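## Task

Set the mailing tube on the long lab bench beside arm1, the steel tow-ball post on that same long lab bench beside arm2, and the green self-inking stamp on the wooden shelf beside arm3. Each must keep its current upright orientation and sit with its entire base on the top surface. The attempt fails if any of these items ends up unheld on the floor or on a lower board beneath a top.

## Robot and tools

Robots: three identical i2rt Big YAM arms named arm1, arm2 and arm3. Each has six revolute joints, a two-finger gripper and a wrist camera. Reach is roughly 1.0 m from the joint-1 axis. Foot (base_link) poses in the scene frame, with each foot facing its own +x: arm1 at x=+1.041 y=-0.568 z=+0.971, quat_wxyz=(+0.854, -0.001, -0.001, +0.521). arm2 at x=-0.281 y=-0.361 z=+0.897, quat_wxyz=(+0.997, -0.001, -0.001, -0.077). arm3 at x=-0.753 y=+0.939 z=+0.866, quat_wxyz=(+0.917, +0.001, +0.000, +0.398). Cameras: arm1_cam_wrist, arm2_cam_wrist, arm3_cam_wrist, plus the fixed room cameras room_a and room_b. Every image is 504x504 pixels, and calibration is approximate.

Frame: there is one shared scene frame with its origin on the floor and +z pointing up, measured in metres. The hand point lies between the finger pads, about 1 cm behind the tips. The fingers point along the hand's +z axis and close along its y axis. A pose is written [x, y, z, qw, qx, qy, qz].

Tool move: optional keys arm1, arm2, arm3 and cameras. Each arm's entry is its own object and may contain:
- joints: absolute joint targets, keyed by name, in radians, plus gripper_m in metres. Ranges: joint1_rad -2.879..2.879 (rotates the arm about its foot, positive is counter-clockwise seen from above, 0 points along the foot's +x); joint2_rad 0..3.141 (shoulder, 0 points the upper arm backward, increasing raises it and then swings it forward); joint3_rad 0..3.019 (elbow, 0 is fully folded, increasing opens it); joint4_rad -1.692..1.57 (hand pitch, positive tips the fingers up); joint5_rad -1.57..1.57 (sideways hand swing, positive goes to the arm's right); joint6_rad -2.094..2.094 (hand roll, positive is clockwise seen from behind); gripper_m 0..0.093 (fingertip gap).
- target: a list of seven numbers giving an absolute hand pose in the scene frame. The hand travels a straight line toward it, starting from its current hand_target. When target is present, joints may only contain gripper_m.
- speed: the peak speed of that line in m/s, from 0.002 to 0.5 (0.25 if omitted). It is only allowed together with target. Rotation is capped at twice that value in rad/s.
An arm that is left out gets no new command but can keep pushing toward its previous target. All motions in a call begin at once. Hand paths in a call finish together, paced by the slowest, and each lasts 0.5 to 10 s. Paths ignore obstacles and other arms. Hands trail their path, often land a centimetre or more off, and can overshoot the speed when the arm is almost straight. cameras accepts a list of names, [] for no images, or omit it for all. An unknown key or camera name makes the call invalid. A value out of range gets the call refused, and a refusal cancels the later move, wait and finished_scene calls in the same reply.

Tool wait: seconds from 0 to 10, plus optional cameras. Nothing new is commanded.
Tool zoom_image: camera and region [x0, y0, x1, y1] in pixels of that camera's latest image, at most 504 by 504. It works only on cameras in the latest set of images.
Tool finished_scene: scene (1-3). It closes the scene permanently, and the goal has to hold with no robot support. After closing scene 1, make no further calls in that reply.

Results: each arm reports joint_positions, the hand pose, hand_target (the pose its held joint targets produce), joint velocities ("within noise" means effectively still), joint torques, joint_status and hand_status. A line such as "move: arm1 done; arm2 time_out" summarises each arm that moved. Arms under "as last shown" were not commanded and show their earlier values. Status words:
- off_target: the joint came to rest short of its target and may still be pushing.
- time_out: the joint kept a nearby target and continues to push. Sending the reported position eases it.
- not_followed, "joint command not followed", "pose unreachable": a self- or inter-arm collision check blocked the command, though gripper commands still run.
- on_its_own: motion this call did not command. "held at" gives the target, not the measured value.
The pictures line lists images in order, and they may lag the state slightly.

Gripping: while holding a rigid part, gripper_m reads up to about 0.005 below its width, or occasionally up to 0.002 above. Closed on nothing it reads 0.000-0.003. For full force, command roughly 0.005 below the reading at first contact, or lower for small or round items. Be careful with soft items. Release by commanding well above the reading. Each finger grips with roughly 50-64 N.

Cautions: the arms do not stop on contact and can push very hard. Avoid hard pushes between robots, and never let one gripper close on another robot's fingers, because either can end the scene. Wrists, cameras and fingers of different arms can still collide despite the check. Do not strike fixed or heavy objects, do not drop items from a height, and do not release an item while it is moving. Keep placed items upright and fully on their tops. Loose items may occasionally get nudged. Holding loads, reaching far out or pushing against something heats the motors. MOTOR HOT appears at 85 °C, and at 100 °C the arm goes limp for 30-60 s with an OVER-TEMPERATURE FAULT. Keys blocked by that fault show limit_stop_at_motor_heat and must be sent again. Torques 3 and 4 wrap around at ±28 N m.

Each tool is called as a command line: name --argument value for each argument, lists and objects as JSON in quotes; but a table of rows of numbers goes row by row, as --pt "numbers of a row", without its own name.

## Session

move

Scene clock: 0.00 s.
Joint torques (N m): no reading
Heat: arm1: hottest joint4_rad 36 °C; arm2: hottest joint1_rad 38 °C; arm3: hottest joint1_rad 36 °C.
Joint velocities: within noise
arm1.joint_positions: joint1_rad=-0.376 joint2_rad=+0.414 joint3_rad=+1.659 joint4_rad=-1.461 joint5_rad=+0.066 joint6_rad=-0.552 gripper_m=+0.09396
arm1.joint_status: not commanded
arm1.hand: x=+1.0974 y=-0.5318 z=+1.6245 quat_wxyz=(-0.627, +0.447, -0.638, -0.026) (m; scene frame)
arm1.hand_target: x=+1.0948 y=-0.5340 z=+1.6310 quat_wxyz=(-0.634, +0.443, -0.633, -0.027) (m; scene frame)
arm1.hand_status: not commanded
arm2.joint_positions: joint1_rad=+0.158 joint2_rad=+0.540 joint3_rad=+1.470 joint4_rad=-1.352 joint5_rad=-0.124 joint6_rad=-0.179 gripper_m=+0.09396
arm2.joint_status: not commanded
arm2.hand: x=-0.0959 y=-0.3387 z=+1.4861 quat_wxyz=(-0.545, +0.110, -0.831, -0.003) (m; scene frame)
arm2.hand_target: x=-0.0993 y=-0.3387 z=+1.4981 quat_wxyz=(-0.557, +0.110, -0.823, -0.002) (m; scene frame)
arm2.hand_status: not commanded
arm3.joint_positions: joint1_rad=+0.024 joint2_rad=+0.512 joint3_rad=+1.439 joint4_rad=-1.328 joint5_rad=-0.086 joint6_rad=-0.331 gripper_m=+0.09396
arm3.joint_status: not commanded
arm3.hand: x=-0.6419 y=+1.0837 z=+1.4504 quat_wxyz=(-0.524, +0.480, -0.681, -0.176) (m; scene frame)
arm3.hand_target: x=-0.6445 y=+1.0807 z=+1.4632 quat_wxyz=(-0.537, +0.476, -0.673, -0.179) (m; scene frame)
arm3.hand_status: not commanded
pictures: arm1_cam_wrist, arm2_cam_wrist, arm3_cam_wrist, room_a, room_b

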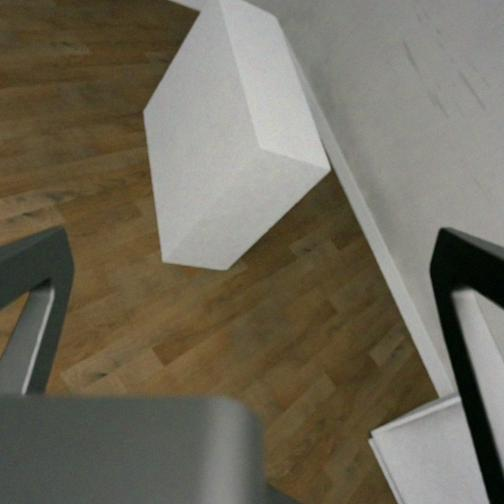

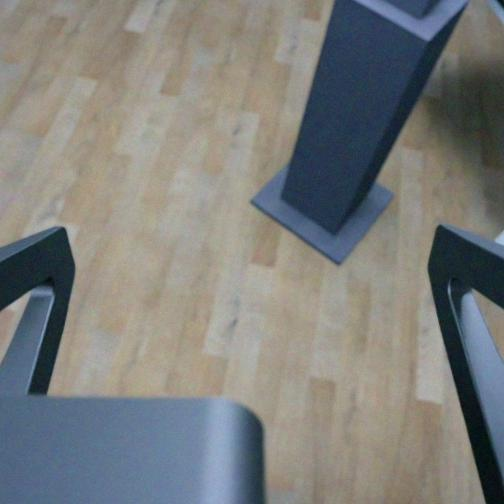

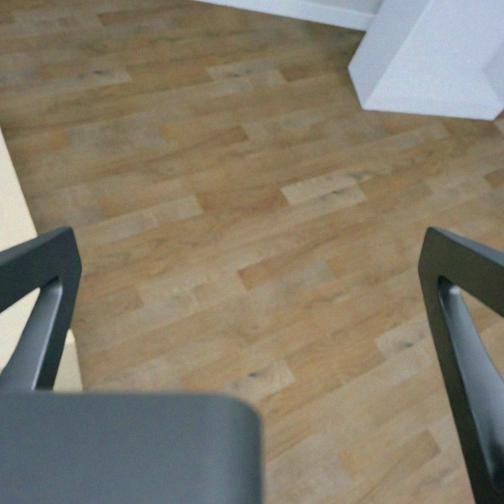

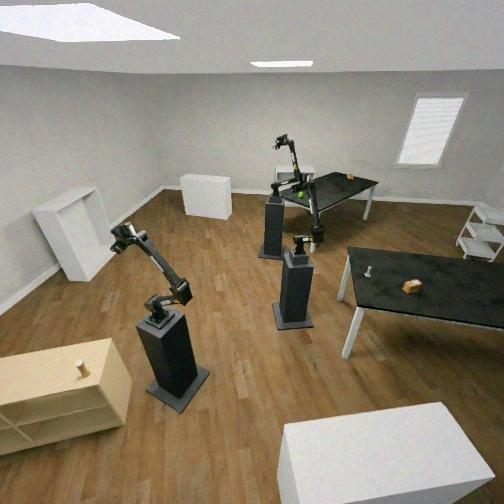

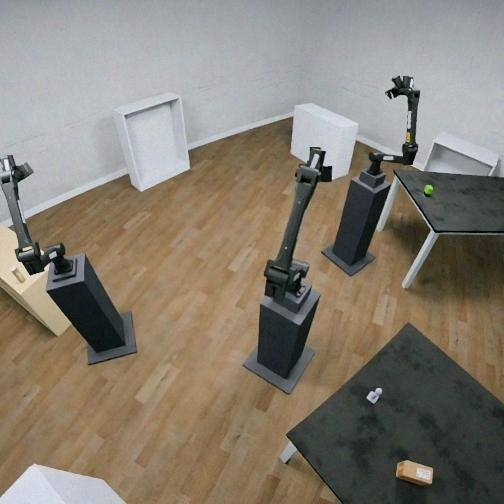

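zoom_image --camera "room_a" --region '[330, 230, 504, 404]'

zoom_image --camera "room_b" --region '[270, 310, 464, 504]'

zoom_image --camera "room_a" --region '[250, 120, 400, 270]'

zoom_image --camera "room_b" --region '[374, 130, 504, 260]'

zoom_image --camera "room_a" --region '[0, 300, 150, 450]'

Scaled by 2.897 from the camera's 504x504 image, which has a finer 720x720 frame.

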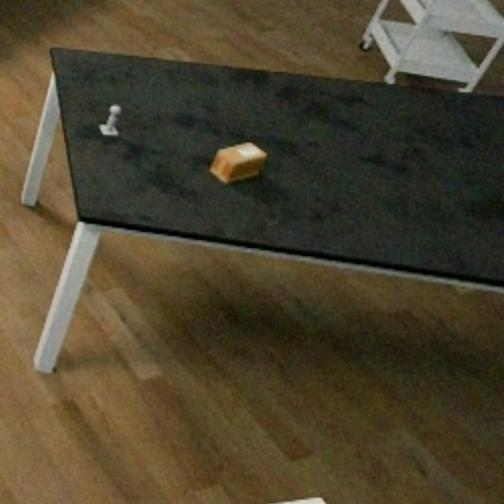

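Scaled by 2.598 from the camera's 504x504 image, which has a finer 720x720 frame.

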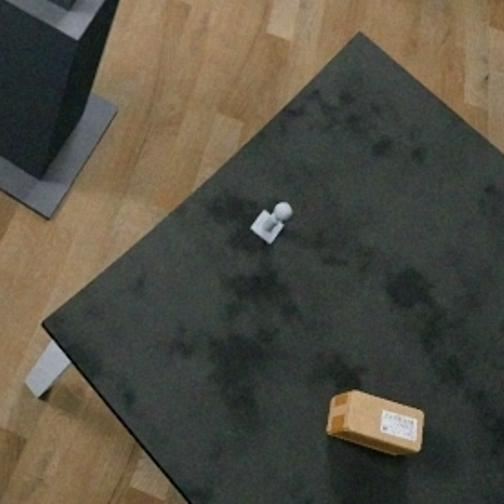

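Scaled by 3.360 from the camera's 504x504 image, which has a finer 720x720 frame.

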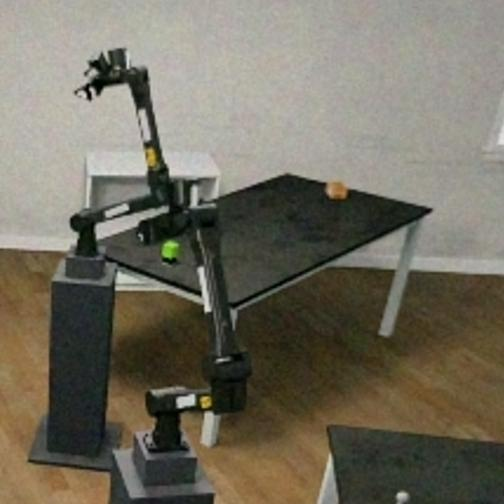

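Scaled by 3.877 from the camera's 504x504 image, which has a finer 720x720 frame.

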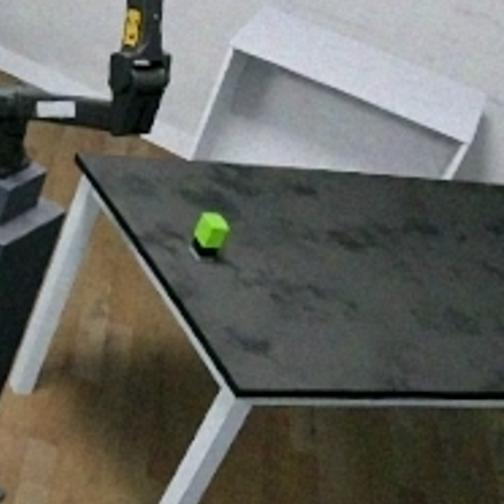

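Scaled by 3.360 from the camera's 504x504 image, which has a finer 720x720 frame.

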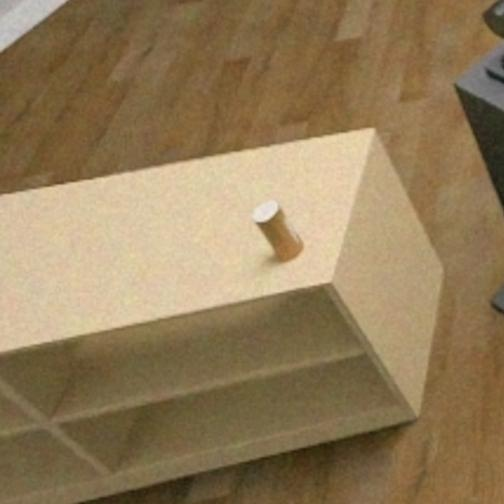

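move --arm1 '{"joints":{"joint1_rad":-2.07,"joint6_rad":0}}' --arm2 '{"joints":{"joint1_rad":2.07,"joint5_rad":0,"joint6_rad":0}}' --arm3 '{"joints":{"joint1_rad":1.176,"joint6_rad":0}}' --cameras '["arm1_cam_wrist","arm3_cam_wrist"]'

move --arm1 '{"target":[1.31,-0.97,0.99,0.3377,0.4344,0.8153,-0.1799]}' --arm3 '{"target":[-0.918,1.304,0.977,0.2076,-0.7762,0.5011,0.3215]}' --cameras '["arm1_cam_wrist","arm3_cam_wrist","room_a"]'

Scene clock: 121.67 s.
Joint torques (N m): arm1=[-2.08 4.84 4.78 1.96 0.03 0.15] | arm2=[1.03 3.9 9.63 2.36 -0.02 0.25] | arm3=[-0.56 5.36 8.43 2.4 -0.12 0.11]
Heat: arm1: hottest joint3_rad 38 °C; arm2: hottest joint1_rad 38 °C; arm3: hottest joint3_rad 45 °C.
move: arm1 done; arm2 done; arm3 done
Joint velocities: within noise
arm1.joint_positions: joint1_rad=-2.061 joint2_rad=+0.414 joint3_rad=+1.659 joint4_rad=-1.461 joint5_rad=+0.066 joint6_rad=-0.013 gripper_m=+0.09398
arm1.joint_status: all done
arm1.hand: x=+1.0676 y=-0.6284 z=+1.6245 quat_wxyz=(-0.542, -0.375, -0.682, +0.317) (m; scene frame)
arm1.hand_target: x=+1.0651 y=-0.6258 z=+1.6311 quat_wxyz=(-0.549, -0.380, -0.673, +0.319) (m; scene frame)
arm1.hand_status: not commanded
arm2.joint_positions: joint1_rad=+2.058 joint2_rad=+0.540 joint3_rad=+1.470 joint4_rad=-1.352 joint5_rad=-0.003 joint6_rad=-0.016 gripper_m=+0.09398
arm2.joint_status: all done
arm2.hand: x=-0.3421 y=-0.1840 z=+1.4852 quat_wxyz=(-0.318, +0.689, -0.481, -0.440) (m; scene frame)
arm2.hand_target: x=-0.3424 y=-0.1877 z=+1.4972 quat_wxyz=(-0.319, +0.680, -0.479, -0.454) (m; scene frame)
arm2.hand_status: not commanded
arm3.joint_positions: joint1_rad=+1.166 joint2_rad=+0.512 joint3_rad=+1.439 joint4_rad=-1.328 joint5_rad=-0.086 joint6_rad=-0.008 gripper_m=+0.09397
arm3.joint_status: all done
arm3.hand: x=-0.8387 y=+1.0988 z=+1.4508 quat_wxyz=(-0.274, +0.712, -0.432, -0.482) (m; scene frame)
arm3.hand_target: x=-0.8387 y=+1.0943 z=+1.4636 quat_wxyz=(-0.277, +0.705, -0.426, -0.494) (m; scene frame)
arm3.hand_status: not commanded
pictures: arm1_cam_wrist, arm3_cam_wrist
camera_calibration:
arm1_cam_wrist: T_world_to_cam=[[-0.85984, -0.509455, 0.0336272, 0.542302], [-0.398039, 0.627634, -0.66906, 1.90833], [0.31975, -0.588669, -0.742447, 0.618042], [0, 0, 0, 1]] pos_world=[1.02826, -0.557631, 1.71742]
arm3_cam_wrist: T_world_to_cam=[[0.875452, 0.482429, -0.0290667, 0.246435], [0.398911, -0.75523, -0.520093, 1.92249], [-0.27286, 0.443722, -0.853615, 0.646677], [0, 0, 0, 1]] pos_world=[-0.806194, 1.04609, 1.55905]

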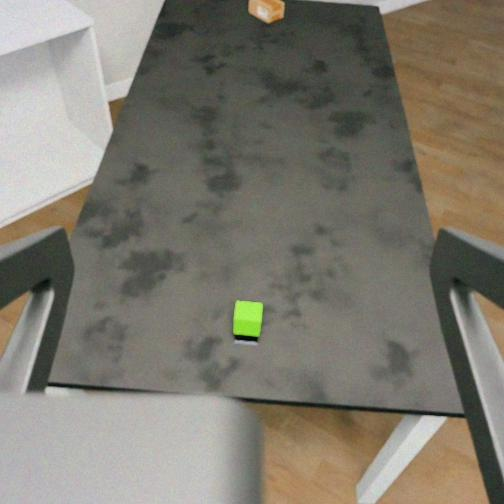

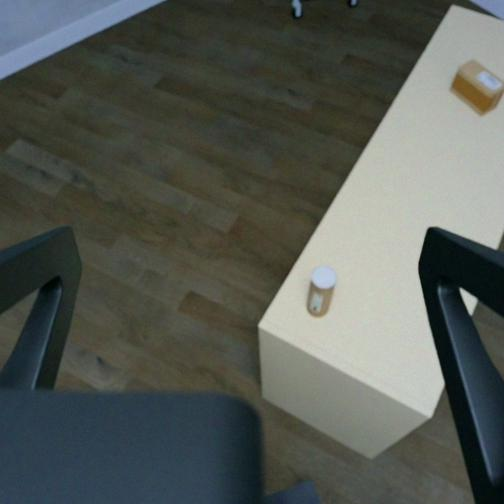

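Scene clock: 125.80 s.
Joint torques (N m): arm1=[-2.14 -11.52 7.69 2.06 -0.05 0.05] | arm2=[0.91 3.55 9.78 2.37 0.08 0.24] | arm3=[-0.38 -2.26 8.12 2.5 0.08 0.1]
Heat: arm1: hottest joint3_rad 38 °C; arm2: hottest joint1_rad 38 °C; arm3: hottest joint3_rad 44 °C.
move: arm1 off_target; arm3 done
Joint velocities: within noise
arm1.joint_positions: joint1_rad=-2.067 joint2_rad=+1.562 joint3_rad=+0.568 joint4_rad=+0.158 joint5_rad=+0.002 joint6_rad=-0.005 gripper_m=+0.09398
arm1.joint_status: not commanded
arm1.hand: x=+1.3001 y=-0.9485 z=+0.9769 quat_wxyz=(-0.317, -0.434, -0.826, +0.169) (m; scene frame)
arm1.hand_target: x=+1.3093 y=-0.9690 z=+0.9909 quat_wxyz=(-0.338, -0.434, -0.815, +0.180) (m; scene frame)
arm1.hand_status: off_target (0.027 m and 2.9 deg from the pose sent, 0.760 m and 32.8 deg at the start)
arm2: as last shown
arm2.hand_target: x=-0.3424 y=-0.1877 z=+1.4972 quat_wxyz=(-0.319, +0.680, -0.479, -0.453) (m; scene frame)
arm3.joint_positions: joint1_rad=+1.168 joint2_rad=+1.083 joint3_rad=+0.502 joint4_rad=-0.217 joint5_rad=-0.002 joint6_rad=-0.007 gripper_m=+0.09397
arm3.joint_status: not commanded
arm3.hand: x=-0.9131 y=+1.3019 z=+0.9768 quat_wxyz=(-0.206, +0.778, -0.502, -0.317) (m; scene frame)
arm3.hand_target: x=-0.9179 y=+1.3038 z=+0.9770 quat_wxyz=(-0.207, +0.776, -0.501, -0.321) (m; scene frame)
arm3.hand_status: done (0.005 m and 0.6 deg from the pose sent, 0.522 m and 22.6 deg at the start)
pictures: arm1_cam_wrist, arm3_cam_wrist, room_a
camera_calibration:
arm1_cam_wrist: T_world_to_cam=[[-0.825694, -0.563895, 0.0158639, 0.522281], [-0.561887, 0.819605, -0.111941, 1.6193], [0.0501209, -0.101343, -0.993588, 0.93254], [0, 0, 0, 1]] pos_world=[1.29437, -0.938168, 1.09954]
arm3_cam_wrist: T_world_to_cam=[[0.909868, 0.414893, -0.00223223, 0.292989], [0.410055, -0.900052, -0.14752, 1.69381], [-0.0632142, 0.133309, -0.989057, 0.859392], [0, 0, 0, 1]] pos_world=[-0.906812, 1.2884, 1.10051]

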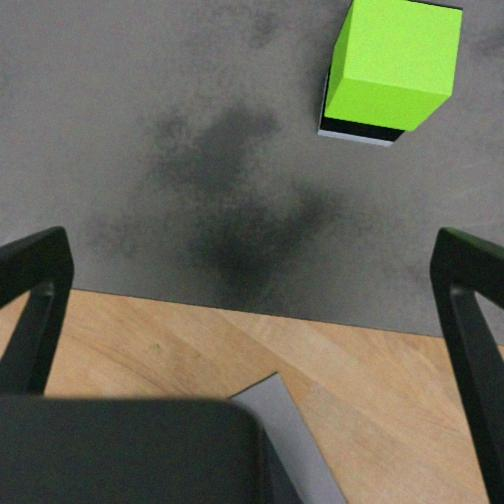

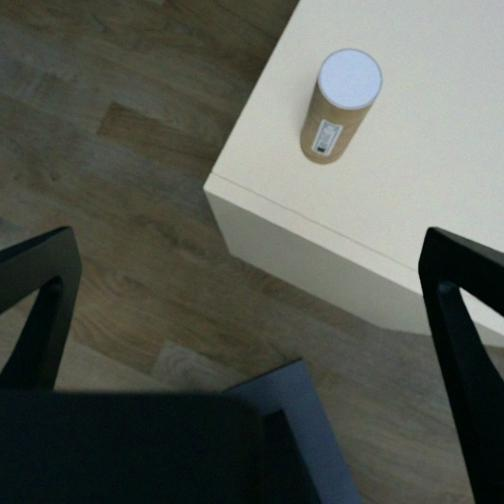

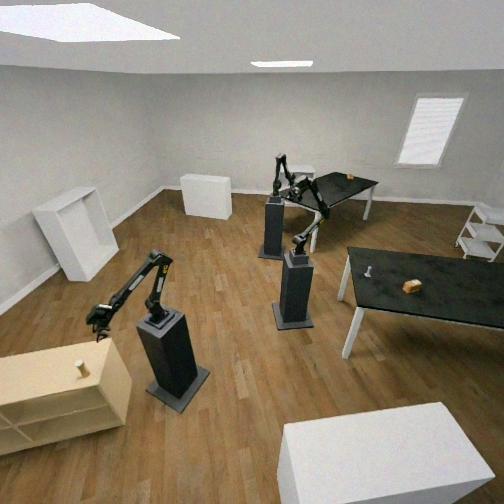

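move --arm1 '{"target":[1.243,-0.949,1.02,0.3282,0.4752,0.7923,-0.1968]}' --arm3 '{"target":[-0.864,1.315,0.877,0.2290,-0.7403,0.5528,0.3066]}' --cameras '["arm1_cam_wrist","arm3_cam_wrist","room_a"]'

Scene clock: 176.50 s.
Joint torques (N m): arm1=[-2.14 -11.75 5.37 1.01 -0.05 0.05] | arm2=[0.97 3.9 9.61 2.35 0.04 0.27] | arm3=[-2.08 -3.6 5.35 2.51 -0.24 0.04]
Heat: arm1: hottest joint3_rad 39 °C; arm2: hottest joint1_rad 38 °C; arm3: hottest joint3_rad 45 °C.
move: arm1 done; arm3 done
Joint velocities: within noise
arm1.joint_positions: joint1_rad=-2.169 joint2_rad=+1.374 joint3_rad=+0.500 joint4_rad=+0.089 joint5_rad=+0.002 joint6_rad=-0.005 gripper_m=+0.09398
arm1.joint_status: not commanded
arm1.hand: x=+1.2476 y=-0.9501 z=+1.0183 quat_wxyz=(-0.329, -0.470, -0.795, +0.197) (m; scene frame)
arm1.hand_target: x=+1.2431 y=-0.9491 z=+1.0200 quat_wxyz=(-0.328, -0.475, -0.792, +0.197) (m; scene frame)
arm1.hand_status: done (0.005 m and 0.6 deg from the pose sent, 0.072 m and 7.0 deg at the start)
arm2: as last shown
arm3.joint_positions: joint1_rad=+1.051 joint2_rad=+1.387 joint3_rad=+0.357 joint4_rad=+0.233 joint5_rad=+0.005 joint6_rad=-0.004 gripper_m=+0.09397
arm3.joint_status: not commanded
arm3.hand: x=-0.8666 y=+1.3121 z=+0.8780 quat_wxyz=(-0.227, +0.745, -0.549, -0.304) (m; scene frame)
arm3.hand_target: x=-0.8640 y=+1.3148 z=+0.8769 quat_wxyz=(-0.229, +0.740, -0.553, -0.306) (m; scene frame)
arm3.hand_status: done (0.004 m and 0.8 deg from the pose sent, 0.112 m and 7.7 deg at the start)
pictures: arm1_cam_wrist, arm3_cam_wrist, room_a
camera_calibration:
arm1_cam_wrist: T_world_to_cam=[[-0.879179, -0.476235, 0.0156554, 0.627519], [-0.472176, 0.866331, -0.162852, 1.58], [0.063993, -0.150568, -0.986526, 0.904792], [0, 0, 0, 1]] pos_world=[1.23984, -0.933726, 1.14008]
arm3_cam_wrist: T_world_to_cam=[[0.954323, 0.298778, -0.000033256, 0.435165], [0.295389, -0.943514, -0.150087, 1.62927], [-0.0448741, 0.143222, -0.988673, 0.765842], [0, 0, 0, 1]] pos_world=[-0.86219, 1.29754, 1.00171]

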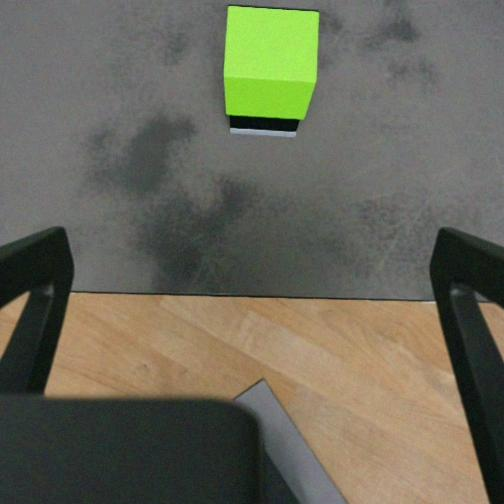

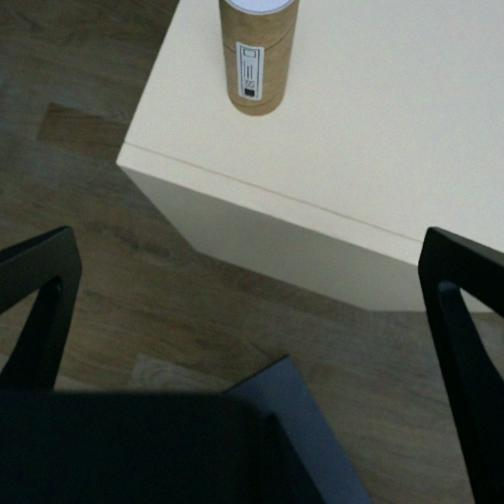

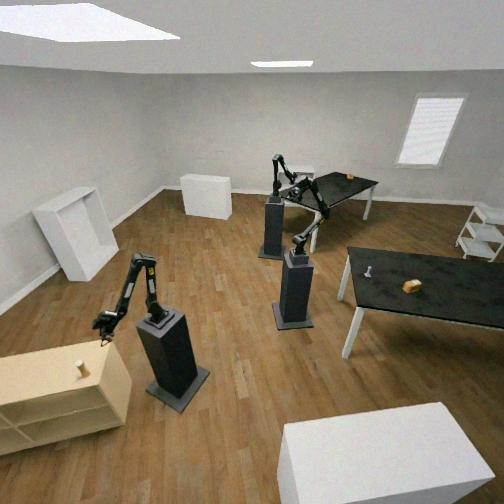

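move --arm1 '{"target":[1.303,-1.081,0.862,0.3282,0.4752,0.7923,-0.1968]}' --arm3 '{"target":[-0.919,1.494,0.695,0.2290,-0.7403,0.5528,0.3066]}' --cameras '["arm1_cam_wrist","arm3_cam_wrist"]'

Scene clock: 225.67 s.
Joint torques (N m): arm1=[-2.08 -16.38 5.31 2.04 -0.05 -0.11] | arm2=[1.55 4.25 9.94 2.4 0.06 0.24] | arm3=[-1.79 -11.58 4.71 2.1 -0.14 0.07]
Heat: arm1: hottest joint3_rad 39 °C; arm2: hottest joint1_rad 38 °C; arm3: hottest joint3_rad 42 °C.
move: arm1 off_target; arm3 off_target
Joint velocities: within noise
arm1.joint_positions: joint1_rad=-2.190 joint2_rad=+2.079 joint3_rad=+0.843 joint4_rad=+0.412 joint5_rad=-0.012 joint6_rad=-0.005 gripper_m=+0.09398
arm1.joint_status: not commanded
arm1.hand: x=+1.2993 y=-1.0638 z=+0.8571 quat_wxyz=(-0.315, -0.480, -0.797, +0.186) (m; scene frame)
arm1.hand_target: x=+1.3025 y=-1.0805 z=+0.8624 quat_wxyz=(-0.328, -0.475, -0.792, +0.197) (m; scene frame)
arm1.hand_status: off_target (0.018 m and 2.1 deg from the pose sent, 0.211 m and 0.6 deg at the start)
arm2: as last shown
arm2.hand: x=-0.3421 y=-0.1840 z=+1.4852 quat_wxyz=(-0.318, +0.688, -0.481, -0.440) (m; scene frame)
arm2.hand_target: x=-0.3424 y=-0.1877 z=+1.4972 quat_wxyz=(-0.319, +0.680, -0.479, -0.454) (m; scene frame)
arm3.joint_positions: joint1_rad=+1.051 joint2_rad=+2.259 joint3_rad=+0.898 joint4_rad=+0.549 joint5_rad=+0.005 joint6_rad=-0.004 gripper_m=+0.09397
arm3.joint_status: not commanded
arm3.hand: x=-0.9186 y=+1.4802 z=+0.6940 quat_wxyz=(-0.223, +0.747, -0.551, -0.298) (m; scene frame)
arm3.hand_target: x=-0.9189 y=+1.4937 z=+0.6954 quat_wxyz=(-0.229, +0.740, -0.553, -0.307) (m; scene frame)
arm3.hand_status: off_target (0.014 m and 1.5 deg from the pose sent, 0.263 m and 0.8 deg at the start)
pictures: arm1_cam_wrist, arm3_cam_wrist
camera_calibration:
arm1_cam_wrist: T_world_to_cam=[[-0.884151, -0.467171, 0.00525632, 0.64634], [-0.464131, 0.876998, -0.124325, 1.64461], [0.0534712, -0.112362, -0.992228, 0.784556], [0, 0, 0, 1]] pos_world=[1.29283, -1.05222, 0.979528]
arm3_cam_wrist: T_world_to_cam=[[0.954309, 0.29882, -0.0000595543, 0.434511], [0.296094, -0.945629, -0.134592, 1.76869], [-0.0402752, 0.128425, -0.990901, 0.585261], [0, 0, 0, 1]] pos_world=[-0.914786, 1.46753, 0.818014]

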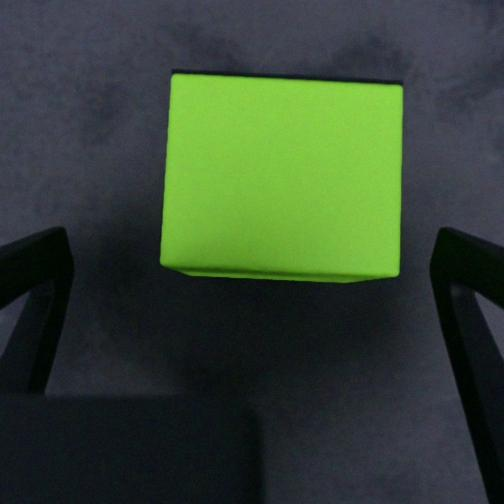

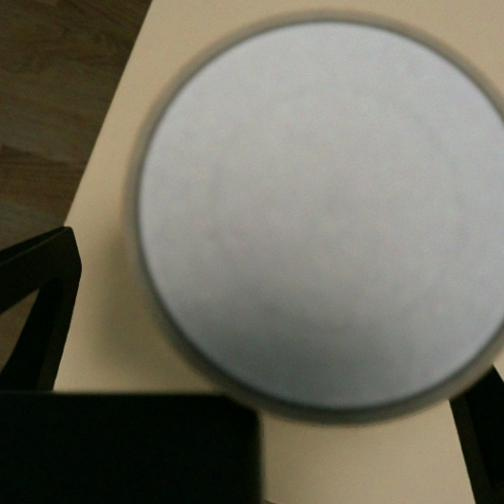

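move --arm1 '{"target":[1.302,-1.099,0.862,0.3282,0.4752,0.7923,-0.1968]}' --arm3 '{"target":[-0.909,1.497,0.701,0.2290,-0.7403,0.5528,0.3066]}' --cameras '["arm1_cam_wrist","arm3_cam_wrist"]'

Scene clock: 248.03 s.
Joint torques (N m): arm1=[-1.96 -16.79 5.63 1.03 -0.06 -0.09] | arm2=[1.08 3.49 9.76 2.21 0.08 0.22] | arm3=[-1.9 -13.04 4.38 1.58 -0.27 -0.07]
Heat: arm1: hottest joint3_rad 39 °C; arm2: hottest joint1_rad 38 °C; arm3: hottest joint3_rad 41 °C.
move: arm1 off_target; arm3 off_target
Joint velocities: within noise
arm1.joint_positions: joint1_rad=-2.211 joint2_rad=+2.096 joint3_rad=+0.890 joint4_rad=+0.412 joint5_rad=-0.026 joint6_rad=-0.017 gripper_m=+0.09398
arm1.joint_status: not commanded
arm1.hand: x=+1.3002 y=-1.0870 z=+0.8619 quat_wxyz=(-0.327, -0.479, -0.792, +0.193) (m; scene frame)
arm1.hand_target: x=+1.3018 y=-1.0987 z=+0.8622 quat_wxyz=(-0.328, -0.475, -0.792, +0.197) (m; scene frame)
arm1.hand_status: off_target (0.012 m and 0.7 deg from the pose sent, 0.036 m and 2.1 deg at the start)
arm2: as last shown
arm3.joint_positions: joint1_rad=+1.029 joint2_rad=+2.259 joint3_rad=+0.898 joint4_rad=+0.549 joint5_rad=-0.008 joint6_rad=-0.007 gripper_m=+0.09397
arm3.joint_status: not commanded
arm3.hand: x=-0.9090 y=+1.4831 z=+0.6940 quat_wxyz=(-0.222, +0.743, -0.556, -0.299) (m; scene frame)
arm3.hand_target: x=-0.9089 y=+1.4967 z=+0.7013 quat_wxyz=(-0.229, +0.740, -0.553, -0.307) (m; scene frame)
arm3.hand_status: off_target (0.016 m and 1.3 deg from the pose sent, 0.021 m and 1.5 deg at the start)
pictures: arm1_cam_wrist, arm3_cam_wrist
camera_calibration:
arm1_cam_wrist: T_world_to_cam=[[-0.885865, -0.46393, 0.00342567, 0.643724], [-0.458862, 0.87505, -0.154056, 1.68263], [0.0684737, -0.138045, -0.988056, 0.735666], [0, 0, 0, 1]] pos_world=[1.29197, -1.07218, 0.983894]
arm3_cam_wrist: T_world_to_cam=[[0.957317, 0.288953, -0.00715627, 0.446798], [0.285407, -0.948905, -0.134621, 1.76375], [-0.0456898, 0.126833, -0.990871, 0.582695], [0, 0, 0, 1]] pos_world=[-0.904491, 1.47062, 0.818011]

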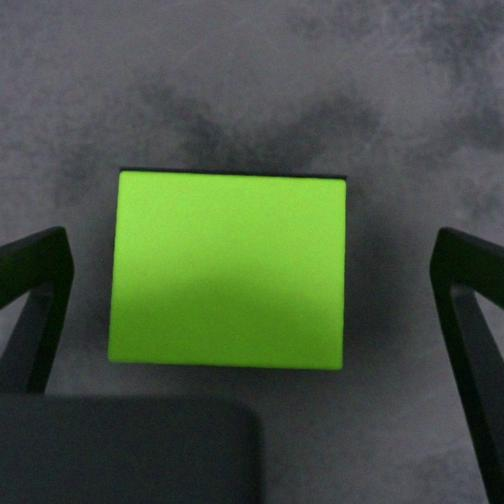

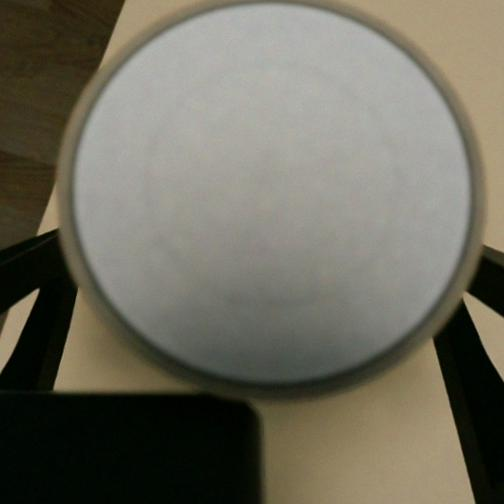

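move --arm1 '{"target":[1.306,-1.093,0.862,0.3282,0.4752,0.7923,-0.1968]}' --arm3 '{"joints":{"gripper_m":0.045}}' --cameras '["arm3_cam_wrist"]'

move --arm1 '{"joints":{"gripper_m":0.045}}' --cameras '["arm1_cam_wrist"]'

Scene clock: 259.57 s.
Joint torques (N m): arm1=[-0.79 -17.2 4.9 1.26 0.09 -0.03] | arm2=[0.5 3.55 9.63 2.35 0.03 0.28] | arm3=[-1.67 -12.86 4.37 1.62 -0.27 -0.07]
Heat: arm1: hottest joint3_rad 39 °C; arm2: hottest joint1_rad 38 °C; arm3: hottest joint3_rad 40 °C.
move: arm1 done; arm3 done
Joint velocities: within noise
arm1.joint_positions: joint1_rad=-2.211 joint2_rad=+2.096 joint3_rad=+0.890 joint4_rad=+0.412 joint5_rad=-0.021 joint6_rad=-0.017 gripper_m=+0.09398
arm1.joint_status: not commanded
arm1.hand: x=+1.2995 y=-1.0874 z=+0.8619 quat_wxyz=(-0.326, -0.480, -0.791, +0.195) (m; scene frame)
arm1.hand_target: x=+1.3060 y=-1.0928 z=+0.8620 quat_wxyz=(-0.328, -0.475, -0.792, +0.197) (m; scene frame)
arm1.hand_status: done (0.009 m and 0.6 deg from the pose sent, 0.008 m and 0.7 deg at the start)
arm2: as last shown
arm3.joint_positions: joint1_rad=+1.029 joint2_rad=+2.259 joint3_rad=+0.898 joint4_rad=+0.549 joint5_rad=-0.008 joint6_rad=-0.007 gripper_m=+0.04630
arm3.joint_status: all done
arm3.hand: x=-0.9090 y=+1.4831 z=+0.6940 quat_wxyz=(-0.222, +0.744, -0.556, -0.298) (m; scene frame)
arm3.hand_target: x=-0.9089 y=+1.4967 z=+0.7013 quat_wxyz=(-0.229, +0.740, -0.553, -0.307) (m; scene frame)
arm3.hand_status: not commanded
pictures: arm3_cam_wrist
camera_calibration:
arm3_cam_wrist: T_world_to_cam=[[0.957236, 0.289225, -0.00689581, 0.446111], [0.285709, -0.948809, -0.134658, 1.76391], [-0.0454892, 0.126929, -0.990868, 0.582732], [0, 0, 0, 1]] pos_world=[-0.90449, 1.47062, 0.818011]

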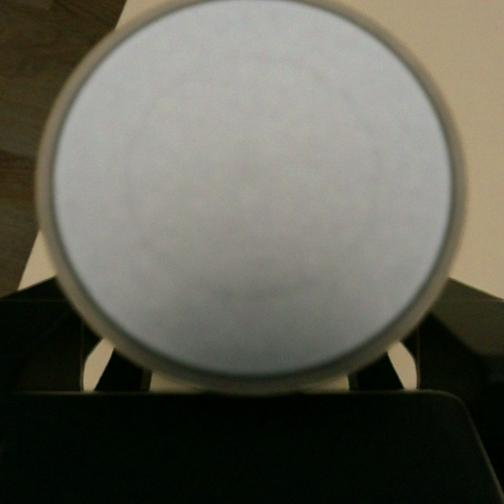

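Scene clock: 260.23 s.
Joint torques (N m): arm1=[-0.79 -17.14 4.9 1.29 0.08 -0.03] | arm2=[0.62 3.19 9.61 2.25 0.04 0.23] | arm3=[-1.9 -13.04 4.33 1.59 -0.26 -0.08]
Heat: arm1: hottest joint3_rad 39 °C; arm2: hottest joint1_rad 38 °C; arm3: hottest joint3_rad 40 °C.
move: arm1 off_target
Joint velocities: within noise
arm1.joint_positions: joint1_rad=-2.211 joint2_rad=+2.096 joint3_rad=+0.890 joint4_rad=+0.412 joint5_rad=-0.021 joint6_rad=-0.017 gripper_m=+0.05074
arm1.joint_status: gripper_m off_target (ended at +0.05077, target +0.04500)
arm1.hand: x=+1.2994 y=-1.0874 z=+0.8619 quat_wxyz=(-0.326, -0.480, -0.791, +0.195) (m; scene frame)
arm1.hand_target: x=+1.3059 y=-1.0928 z=+0.8620 quat_wxyz=(-0.328, -0.475, -0.792, +0.197) (m; scene frame)
arm1.hand_status: not commanded
arm2, arm3: as last shown
arm3.joint_positions: joint1_rad=+1.029 joint2_rad=+2.259 joint3_rad=+0.898 joint4_rad=+0.549 joint5_rad=-0.008 joint6_rad=-0.007 gripper_m=+0.04629
pictures: arm1_cam_wrist
camera_calibration:
arm1_cam_wrist: T_world_to_cam=[[-0.887425, -0.46089, 0.00754807, 0.644577], [-0.456436, 0.876328, -0.153996, 1.68084], [0.0643604, -0.140105, -0.988043, 0.73875], [0, 0, 0, 1]] pos_world=[1.29166, -1.07239, 0.983893]

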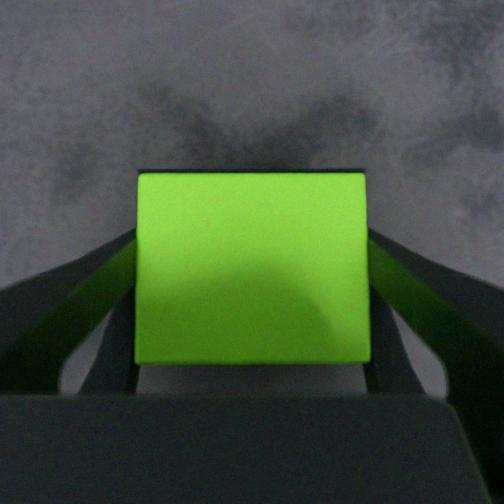

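move --arm1 '{"joints":{"gripper_m":0.09}}' --arm3 '{"joints":{"gripper_m":0.043},"target":[-0.907,1.49,0.76,0.2290,-0.7403,0.5528,0.3066]}' --cameras '["arm3_cam_wrist"]'

move --arm1 '{"target":[1.243,-0.949,1.02,0.3282,0.4752,0.7923,-0.1968]}' --arm3 '{"target":[-0.85,1.27,1.1,0.2290,-0.7403,0.5528,0.3066]}' --cameras '["arm3_cam_wrist","room_a"]'

Scene clock: 286.93 s.
Joint torques (N m): arm1=[-0.73 -17.2 4.9 1.26 0.08 -0.03] | arm2=[0.85 4.13 9.81 2.4 0.08 0.22] | arm3=[-1.73 -13.45 3.49 1.52 -0.26 -0.07]
Heat: arm1: hottest joint3_rad 39 °C; arm2: hottest joint1_rad 38 °C; arm3: hottest joint3_rad 40 °C.
move: arm1 done; arm3 off_target
Joint velocities: within noise
arm1.joint_positions: joint1_rad=-2.211 joint2_rad=+2.096 joint3_rad=+0.890 joint4_rad=+0.412 joint5_rad=-0.021 joint6_rad=-0.017 gripper_m=+0.08992
arm1.joint_status: all done
arm1.hand: x=+1.2994 y=-1.0874 z=+0.8619 quat_wxyz=(-0.326, -0.480, -0.791, +0.195) (m; scene frame)
arm1.hand_target: x=+1.3059 y=-1.0928 z=+0.8620 quat_wxyz=(-0.328, -0.475, -0.792, +0.197) (m; scene frame)
arm1.hand_status: not commanded
arm2: as last shown
arm3.joint_positions: joint1_rad=+1.029 joint2_rad=+2.100 joint3_rad=+0.863 joint4_rad=+0.441 joint5_rad=-0.008 joint6_rad=-0.007 gripper_m=+0.04629
arm3.joint_status: gripper_m off_target (ended at +0.04629, target +0.04300)
arm3.hand: x=-0.9103 y=+1.4880 z=+0.7529 quat_wxyz=(-0.226, +0.741, -0.554, -0.304) (m; scene frame)
arm3.hand_target: x=-0.9070 y=+1.4900 z=+0.7600 quat_wxyz=(-0.229, +0.740, -0.553, -0.307) (m; scene frame)
arm3.hand_status: done (0.008 m and 0.4 deg from the pose sent, 0.066 m and 1.3 deg at the start)
pictures: arm3_cam_wrist
camera_calibration:
arm3_cam_wrist: T_world_to_cam=[[0.957201, 0.28935, -0.00660861, 0.445947], [0.28511, -0.946612, -0.150456, 1.78497], [-0.0497901, 0.142132, -0.988595, 0.612186], [0, 0, 0, 1]] pos_world=[-0.905294, 1.47363, 0.87671]

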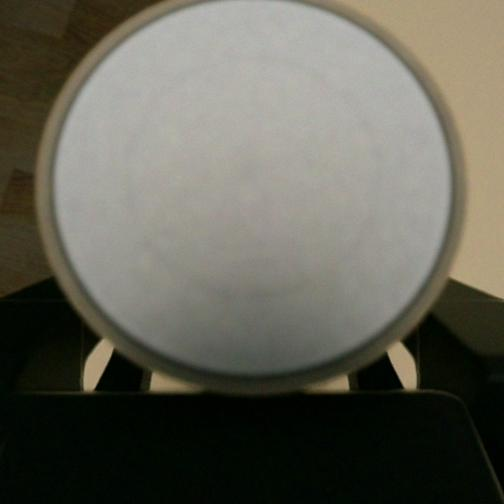

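Scene clock: 289.57 s.
Joint torques (N m): arm1=[-0.56 -11.58 5.31 1.03 0.09 0.15] | arm2=[0.97 3.78 9.73 2.39 0.09 0.27] | arm3=[-0.62 -1.55 14.67 1.39 0.08 0.06]
Heat: arm1: hottest joint3_rad 38 °C; arm2: hottest joint1_rad 38 °C; arm3: hottest joint3_rad 40 °C.
move: arm1 done; arm3 off_target
Joint velocities: within noise
arm1.joint_positions: joint1_rad=-2.188 joint2_rad=+1.373 joint3_rad=+0.501 joint4_rad=+0.089 joint5_rad=-0.003 joint6_rad=-0.015 gripper_m=+0.08992
arm1.joint_status: not commanded
arm1.hand: x=+1.2414 y=-0.9541 z=+1.0194 quat_wxyz=(-0.328, -0.473, -0.793, +0.201) (m; scene frame)
arm1.hand_target: x=+1.2430 y=-0.9491 z=+1.0200 quat_wxyz=(-0.328, -0.475, -0.792, +0.197) (m; scene frame)
arm1.hand_status: done (0.005 m and 0.5 deg from the pose sent, 0.218 m and 0.6 deg at the start)
arm2.joint_positions: joint1_rad=+2.058 joint2_rad=+0.540 joint3_rad=+1.470 joint4_rad=-1.352 joint5_rad=-0.003 joint6_rad=-0.016 gripper_m=+0.09398
arm2.joint_status: not commanded
arm2.hand: x=-0.3421 y=-0.1840 z=+1.4852 quat_wxyz=(-0.318, +0.688, -0.481, -0.440) (m; scene frame)
arm2.hand_target: x=-0.3424 y=-0.1877 z=+1.4972 quat_wxyz=(-0.319, +0.680, -0.479, -0.454) (m; scene frame)
arm2.hand_status: not commanded
arm3.joint_positions: joint1_rad=+1.029 joint2_rad=+0.750 joint3_rad=+0.589 joint4_rad=-0.710 joint5_rad=-0.005 joint6_rad=-0.007 gripper_m=+0.04628
arm3.joint_status: not commanded
arm3.hand: x=-0.8429 y=+1.2538 z=+1.0542 quat_wxyz=(-0.206, +0.752, -0.563, -0.275) (m; scene frame)
arm3.hand_target: x=-0.8493 y=+1.2677 z=+1.0994 quat_wxyz=(-0.229, +0.740, -0.553, -0.307) (m; scene frame)
arm3.hand_status: off_target (0.049 m and 4.8 deg from the pose sent, 0.414 m and 0.4 deg at the start)
pictures: arm3_cam_wrist, room_a
camera_calibration:
arm3_cam_wrist: T_world_to_cam=[[0.957865, 0.287161, -0.00581361, 0.453595], [0.285948, -0.955332, -0.0746667, 1.52111], [-0.0269953, 0.0698583, -0.997192, 1.06559], [0, 0, 0, 1]] pos_world=[-0.840676, 1.24847, 1.17881]

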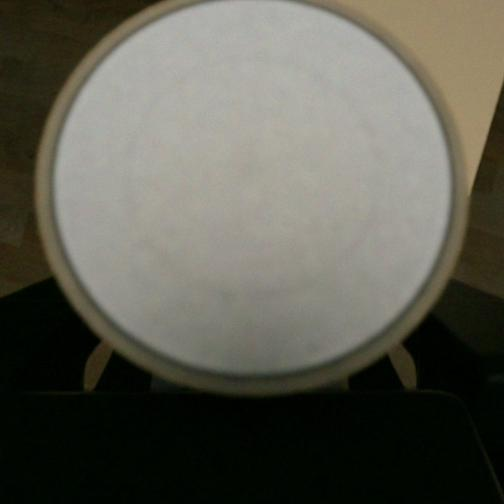

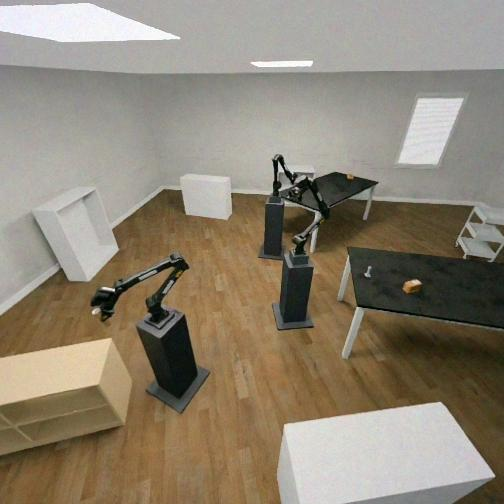

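move --arm1 '{"joints":{"joint1_rad":1.89}}' --arm3 '{"joints":{"joint1_rad":-2.04}}' --cameras '[]'

move --arm2 '{"target":[-0.434,0.053,1.078,0.4056,-0.5793,0.4056,0.5793]}' --arm3 '{"target":[-0.517,0.289,1.16,0.3135,0.5299,0.7568,-0.2195]}'

Scene clock: 312.33 s.
Joint torques (N m): arm1=[-0.67 -11.52 5.3 1.06 0.06 0.14] | arm2=[0.79 3.6 9.68 2.3 0.06 0.22] | arm3=[-2.02 -1.61 14 1.44 0.02 0.07]
Heat: arm1: hottest joint3_rad 38 °C; arm2: hottest joint1_rad 38 °C; arm3: hottest joint3_rad 46 °C.
move: arm1 done; arm3 done
Joint velocities: within noise
arm1.joint_positions: joint1_rad=+1.882 joint2_rad=+1.373 joint3_rad=+0.501 joint4_rad=+0.089 joint5_rad=-0.002 joint6_rad=-0.014 gripper_m=+0.08998
arm1.joint_status: all done
arm1.hand: x=+0.6111 y=-0.4968 z=+1.0174 quat_wxyz=(-0.033, +0.921, -0.069, -0.381) (m; scene frame)
arm1.hand_target: x=+0.6141 y=-0.5005 z=+1.0180 quat_wxyz=(-0.029, +0.922, -0.071, -0.380) (m; scene frame)
arm1.hand_status: not commanded
arm2: as last shown
arm3.joint_positions: joint1_rad=-2.030 joint2_rad=+0.749 joint3_rad=+0.598 joint4_rad=-0.711 joint5_rad=-0.004 joint6_rad=-0.007 gripper_m=+0.04628
arm3.joint_status: all done
arm3.hand: x=-0.6366 y=+0.6301 z=+1.0577 quat_wxyz=(-0.284, -0.531, -0.774, +0.197) (m; scene frame)
arm3.hand_target: x=-0.6355 y=+0.6166 z=+1.0978 quat_wxyz=(-0.312, -0.529, -0.758, +0.218) (m; scene frame)
arm3.hand_status: not commanded
pictures: none
No camera images: "cameras" was empty.

Scene clock: 315.53 s.
Joint torques (N m): arm1=[-0.67 -11.58 5.33 1.05 0.06 0.14] | arm2=[1.44 -6.01 6.79 3.02 0.06 0.23] | arm3=[-2.14 -12.45 14.78 1.39 0 0.08]
Heat: arm1: hottest joint3_rad 38 °C; arm2: hottest joint1_rad 38 °C; arm3: hottest joint3_rad 47 °C.
move: arm2 done; arm3 off_target
Joint velocities: within noise
arm1: as last shown
arm2.joint_positions: joint1_rad=+2.073 joint2_rad=+1.342 joint3_rad=+0.291 joint4_rad=+1.044 joint5_rad=+0.007 joint6_rad=-0.015 gripper_m=+0.09398
arm2.joint_status: not commanded
arm2.hand: x=-0.4287 y=+0.0535 z=+1.0781 quat_wxyz=(-0.411, +0.583, -0.406, -0.572) (m; scene frame)
arm2.hand_target: x=-0.4340 y=+0.0529 z=+1.0780 quat_wxyz=(-0.405, +0.580, -0.406, -0.579) (m; scene frame)
arm2.hand_status: done (0.005 m and 1.1 deg from the pose sent, 0.480 m and 24.3 deg at the start)
arm3.joint_positions: joint1_rad=-2.032 joint2_rad=+1.670 joint3_rad=+1.527 joint4_rad=-0.699 joint5_rad=-0.004 joint6_rad=-0.007 gripper_m=+0.04628
arm3.joint_status: not commanded
arm3.hand: x=-0.5177 y=+0.3110 z=+1.1257 quat_wxyz=(-0.292, -0.529, -0.771, +0.202) (m; scene frame)
arm3.hand_target: x=-0.5181 y=+0.2916 z=+1.1601 quat_wxyz=(-0.314, -0.530, -0.757, +0.220) (m; scene frame)
arm3.hand_status: off_target (0.041 m and 3.5 deg from the pose sent, 0.376 m and 4.7 deg at the start)
pictures: arm1_cam_wrist, arm2_cam_wrist, arm3_cam_wrist, room_a, room_b
camera_calibration:
arm1_cam_wrist: T_world_to_cam=[[0.154903, 0.987737, 0.0195292, 0.37529], [0.975576, -0.14982, -0.160641, -0.505077], [-0.155745, 0.0439359, -0.98682, 1.24405], [0, 0, 0, 1]] pos_world=[0.628361, -0.501016, 1.13919]
arm2_cam_wrist: T_world_to_cam=[[0.940686, 0.338898, 0.0160943, 0.367218], [0.214862, -0.558342, -0.801304, 0.98761], [-0.262574, 0.757233, -0.59804, 0.612109], [0, 0, 0, 1]] pos_world=[-0.396912, -0.0365345, 1.15153]
arm3_cam_wrist: T_world_to_cam=[[-0.931905, -0.362696, -0.00201894, -0.367157], [-0.360731, 0.927407, -0.0989365, -0.360226], [0.0377563, -0.0914712, -0.995092, 1.29284], [0, 0, 0, 1]] pos_world=[-0.520913, 0.319167, 1.25012]

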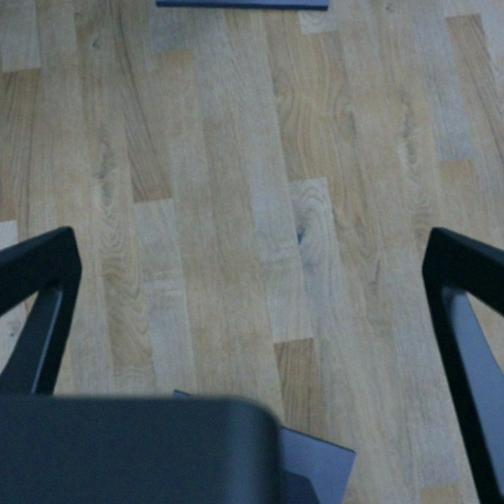

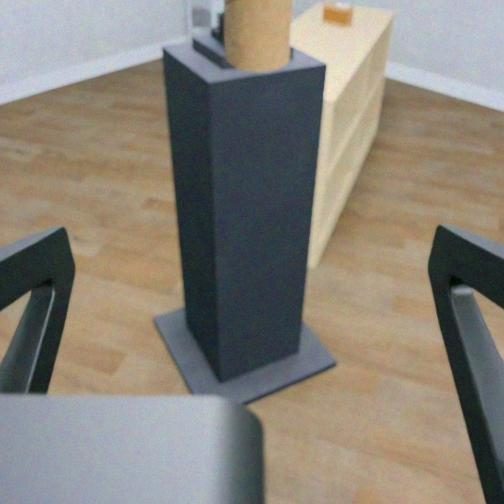

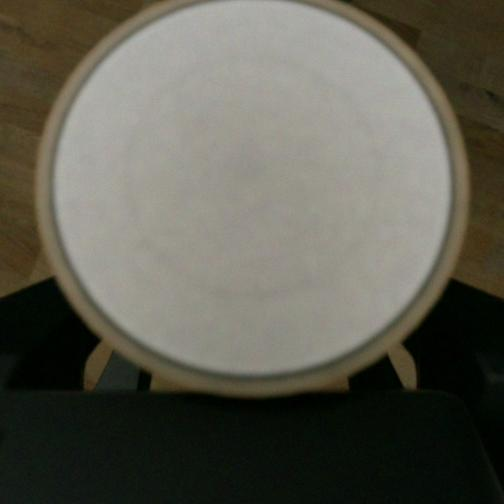

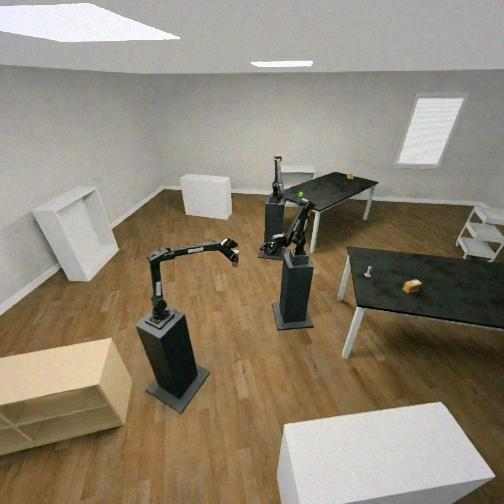

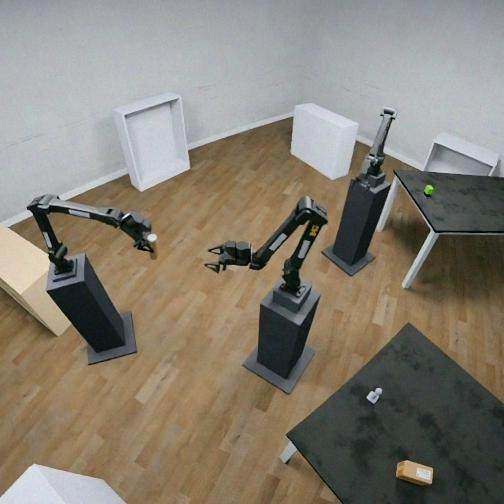

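move --arm3 '{"target":[-0.517,0.281,1.184,0.3462,0.5199,0.7424,-0.2424]}' --cameras '["arm2_cam_wrist"]'

Scene clock: 332.97 s.
Joint torques (N m): arm1=[-0.62 -11.52 5.31 1.06 0.06 0.14] | arm2=[0.26 -6.53 6.69 3 0.07 0.19] | arm3=[-2.2 -14.33 14.26 2.56 -0.13 0.06]
Heat: arm1: hottest joint3_rad 38 °C; arm2: hottest joint1_rad 38 °C; arm3: hottest joint3_rad 51 °C.
move: arm3 off_target
Joint velocities: within noise
arm1: as last shown
arm2.joint_positions: joint1_rad=+2.073 joint2_rad=+1.342 joint3_rad=+0.291 joint4_rad=+1.045 joint5_rad=+0.007 joint6_rad=-0.015 gripper_m=+0.09398
arm2.joint_status: not commanded
arm2.hand: x=-0.4287 y=+0.0536 z=+1.0781 quat_wxyz=(-0.411, +0.583, -0.406, -0.572) (m; scene frame)
arm2.hand_target: x=-0.4339 y=+0.0530 z=+1.0780 quat_wxyz=(-0.405, +0.579, -0.406, -0.579) (m; scene frame)
arm2.hand_status: not commanded
arm3.joint_positions: joint1_rad=-2.036 joint2_rad=+1.670 joint3_rad=+1.527 joint4_rad=-0.654 joint5_rad=-0.004 joint6_rad=-0.007 gripper_m=+0.04628
arm3.joint_status: not commanded
arm3.hand: x=-0.5175 y=+0.3024 z=+1.1333 quat_wxyz=(-0.309, -0.526, -0.763, +0.215) (m; scene frame)
arm3.hand_target: x=-0.5183 y=+0.2850 z=+1.1842 quat_wxyz=(-0.346, -0.520, -0.743, +0.243) (m; scene frame)
arm3.hand_status: off_target (0.055 m and 5.9 deg from the pose sent, 0.066 m and 8.5 deg at the start)
pictures: arm2_cam_wrist
camera_calibration:
arm2_cam_wrist: T_world_to_cam=[[0.940835, 0.338481, 0.0161489, 0.367198], [0.214564, -0.558156, -0.801514, 0.987741], [-0.262284, 0.757557, -0.597758, 0.611911], [0, 0, 0, 1]] pos_world=[-0.396911, -0.0365331, 1.15153]

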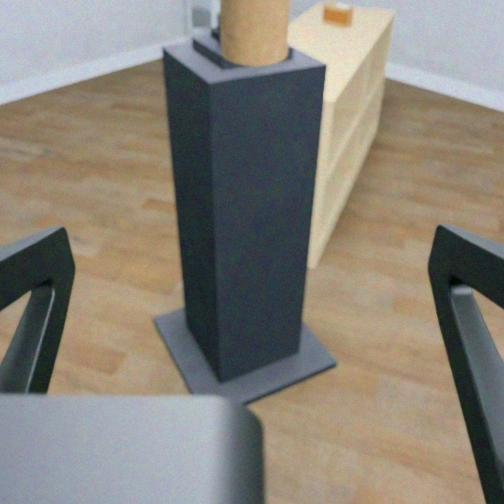

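move --arm2 '{"target":[-0.521,0.305,1.072,0.4056,-0.5793,0.4056,0.5793],"speed":0.15}' --cameras '["arm2_cam_wrist","room_b","room_a"]'

zoom_image --camera "room_b" --region '[100, 190, 250, 340]'

zoom_image --camera "room_a" --region '[190, 190, 310, 310]'

Scene clock: 355.27 s.
Joint torques (N m): arm1=[-0.67 -11.58 5.31 1.06 0.06 0.14] | arm2=[-0.15 -16.79 11.82 1.69 -0.21 0.24] | arm3=[-2.02 -14.33 14.3 2.58 -0.13 0.04]
Heat: arm1: hottest joint3_rad 38 °C; arm2: hottest joint1_rad 38 °C; arm3: hottest joint3_rad 54 °C.
move: arm2 off_target
Joint velocities: within noise
arm1, arm3: as last shown
arm2.joint_positions: joint1_rad=+2.073 joint2_rad=+1.888 joint3_rad=+0.992 joint4_rad=+0.870 joint5_rad=+0.001 joint6_rad=-0.015 gripper_m=+0.09398
arm2.joint_status: not commanded
arm2.hand: x=-0.5151 y=+0.2895 z=+1.0606 quat_wxyz=(-0.405, +0.590, -0.408, -0.568) (m; scene frame)
arm2.hand_target: x=-0.5205 y=+0.3039 z=+1.0721 quat_wxyz=(-0.406, +0.579, -0.406, -0.579) (m; scene frame)
arm2.hand_status: off_target (0.020 m and 1.8 deg from the pose sent, 0.268 m and 1.1 deg at the start)
arm3.hand_target: x=-0.5183 y=+0.2851 z=+1.1841 quat_wxyz=(-0.346, -0.520, -0.743, +0.243) (m; scene frame)
pictures: arm2_cam_wrist, room_a, room_b
camera_calibration:
arm2_cam_wrist: T_world_to_cam=[[0.938523, 0.344846, 0.0159635, 0.366187], [0.223371, -0.571363, -0.789715, 1.11968], [-0.263209, 0.744732, -0.613266, 0.419702], [0, 0, 0, 1]] pos_world=[-0.483309, 0.200901, 1.13577]

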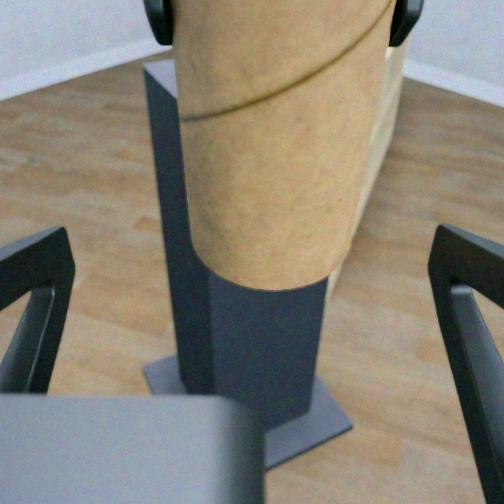

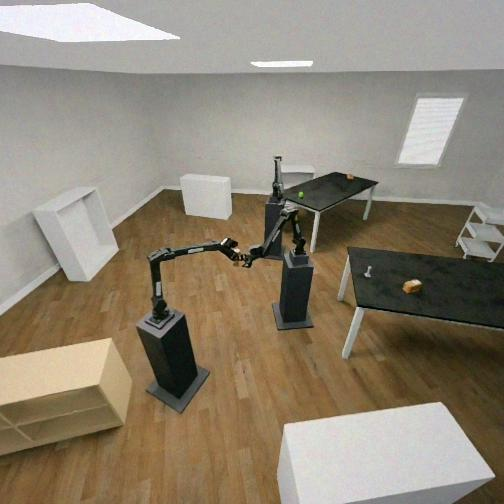

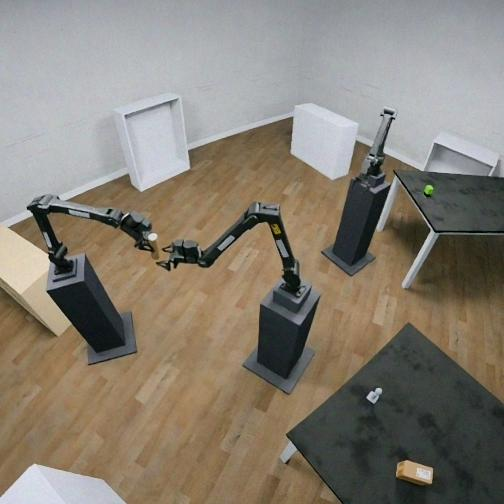

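Scaled by 3.360 from the camera's 504x504 image, which has a finer 720x720 frame.

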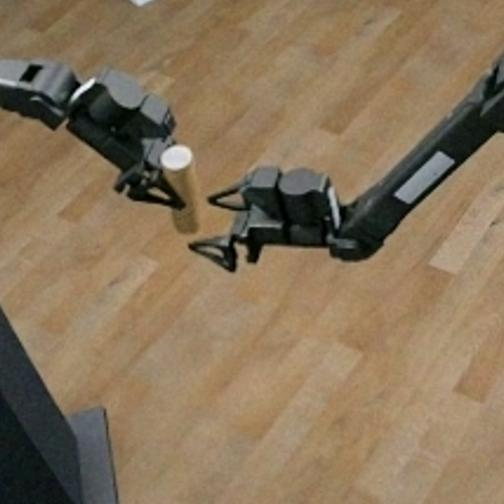

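Scaled by 4.200 from the camera's 504x504 image, which has a finer 720x720 frame.

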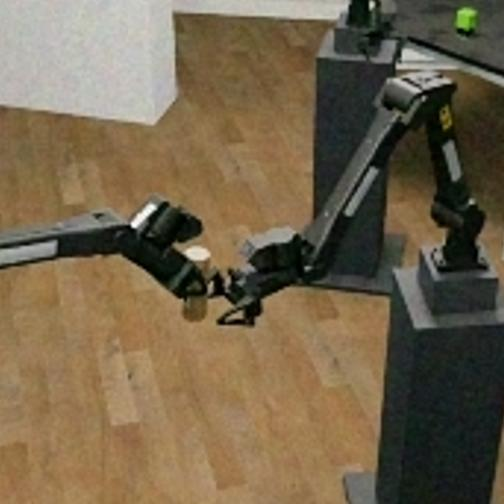

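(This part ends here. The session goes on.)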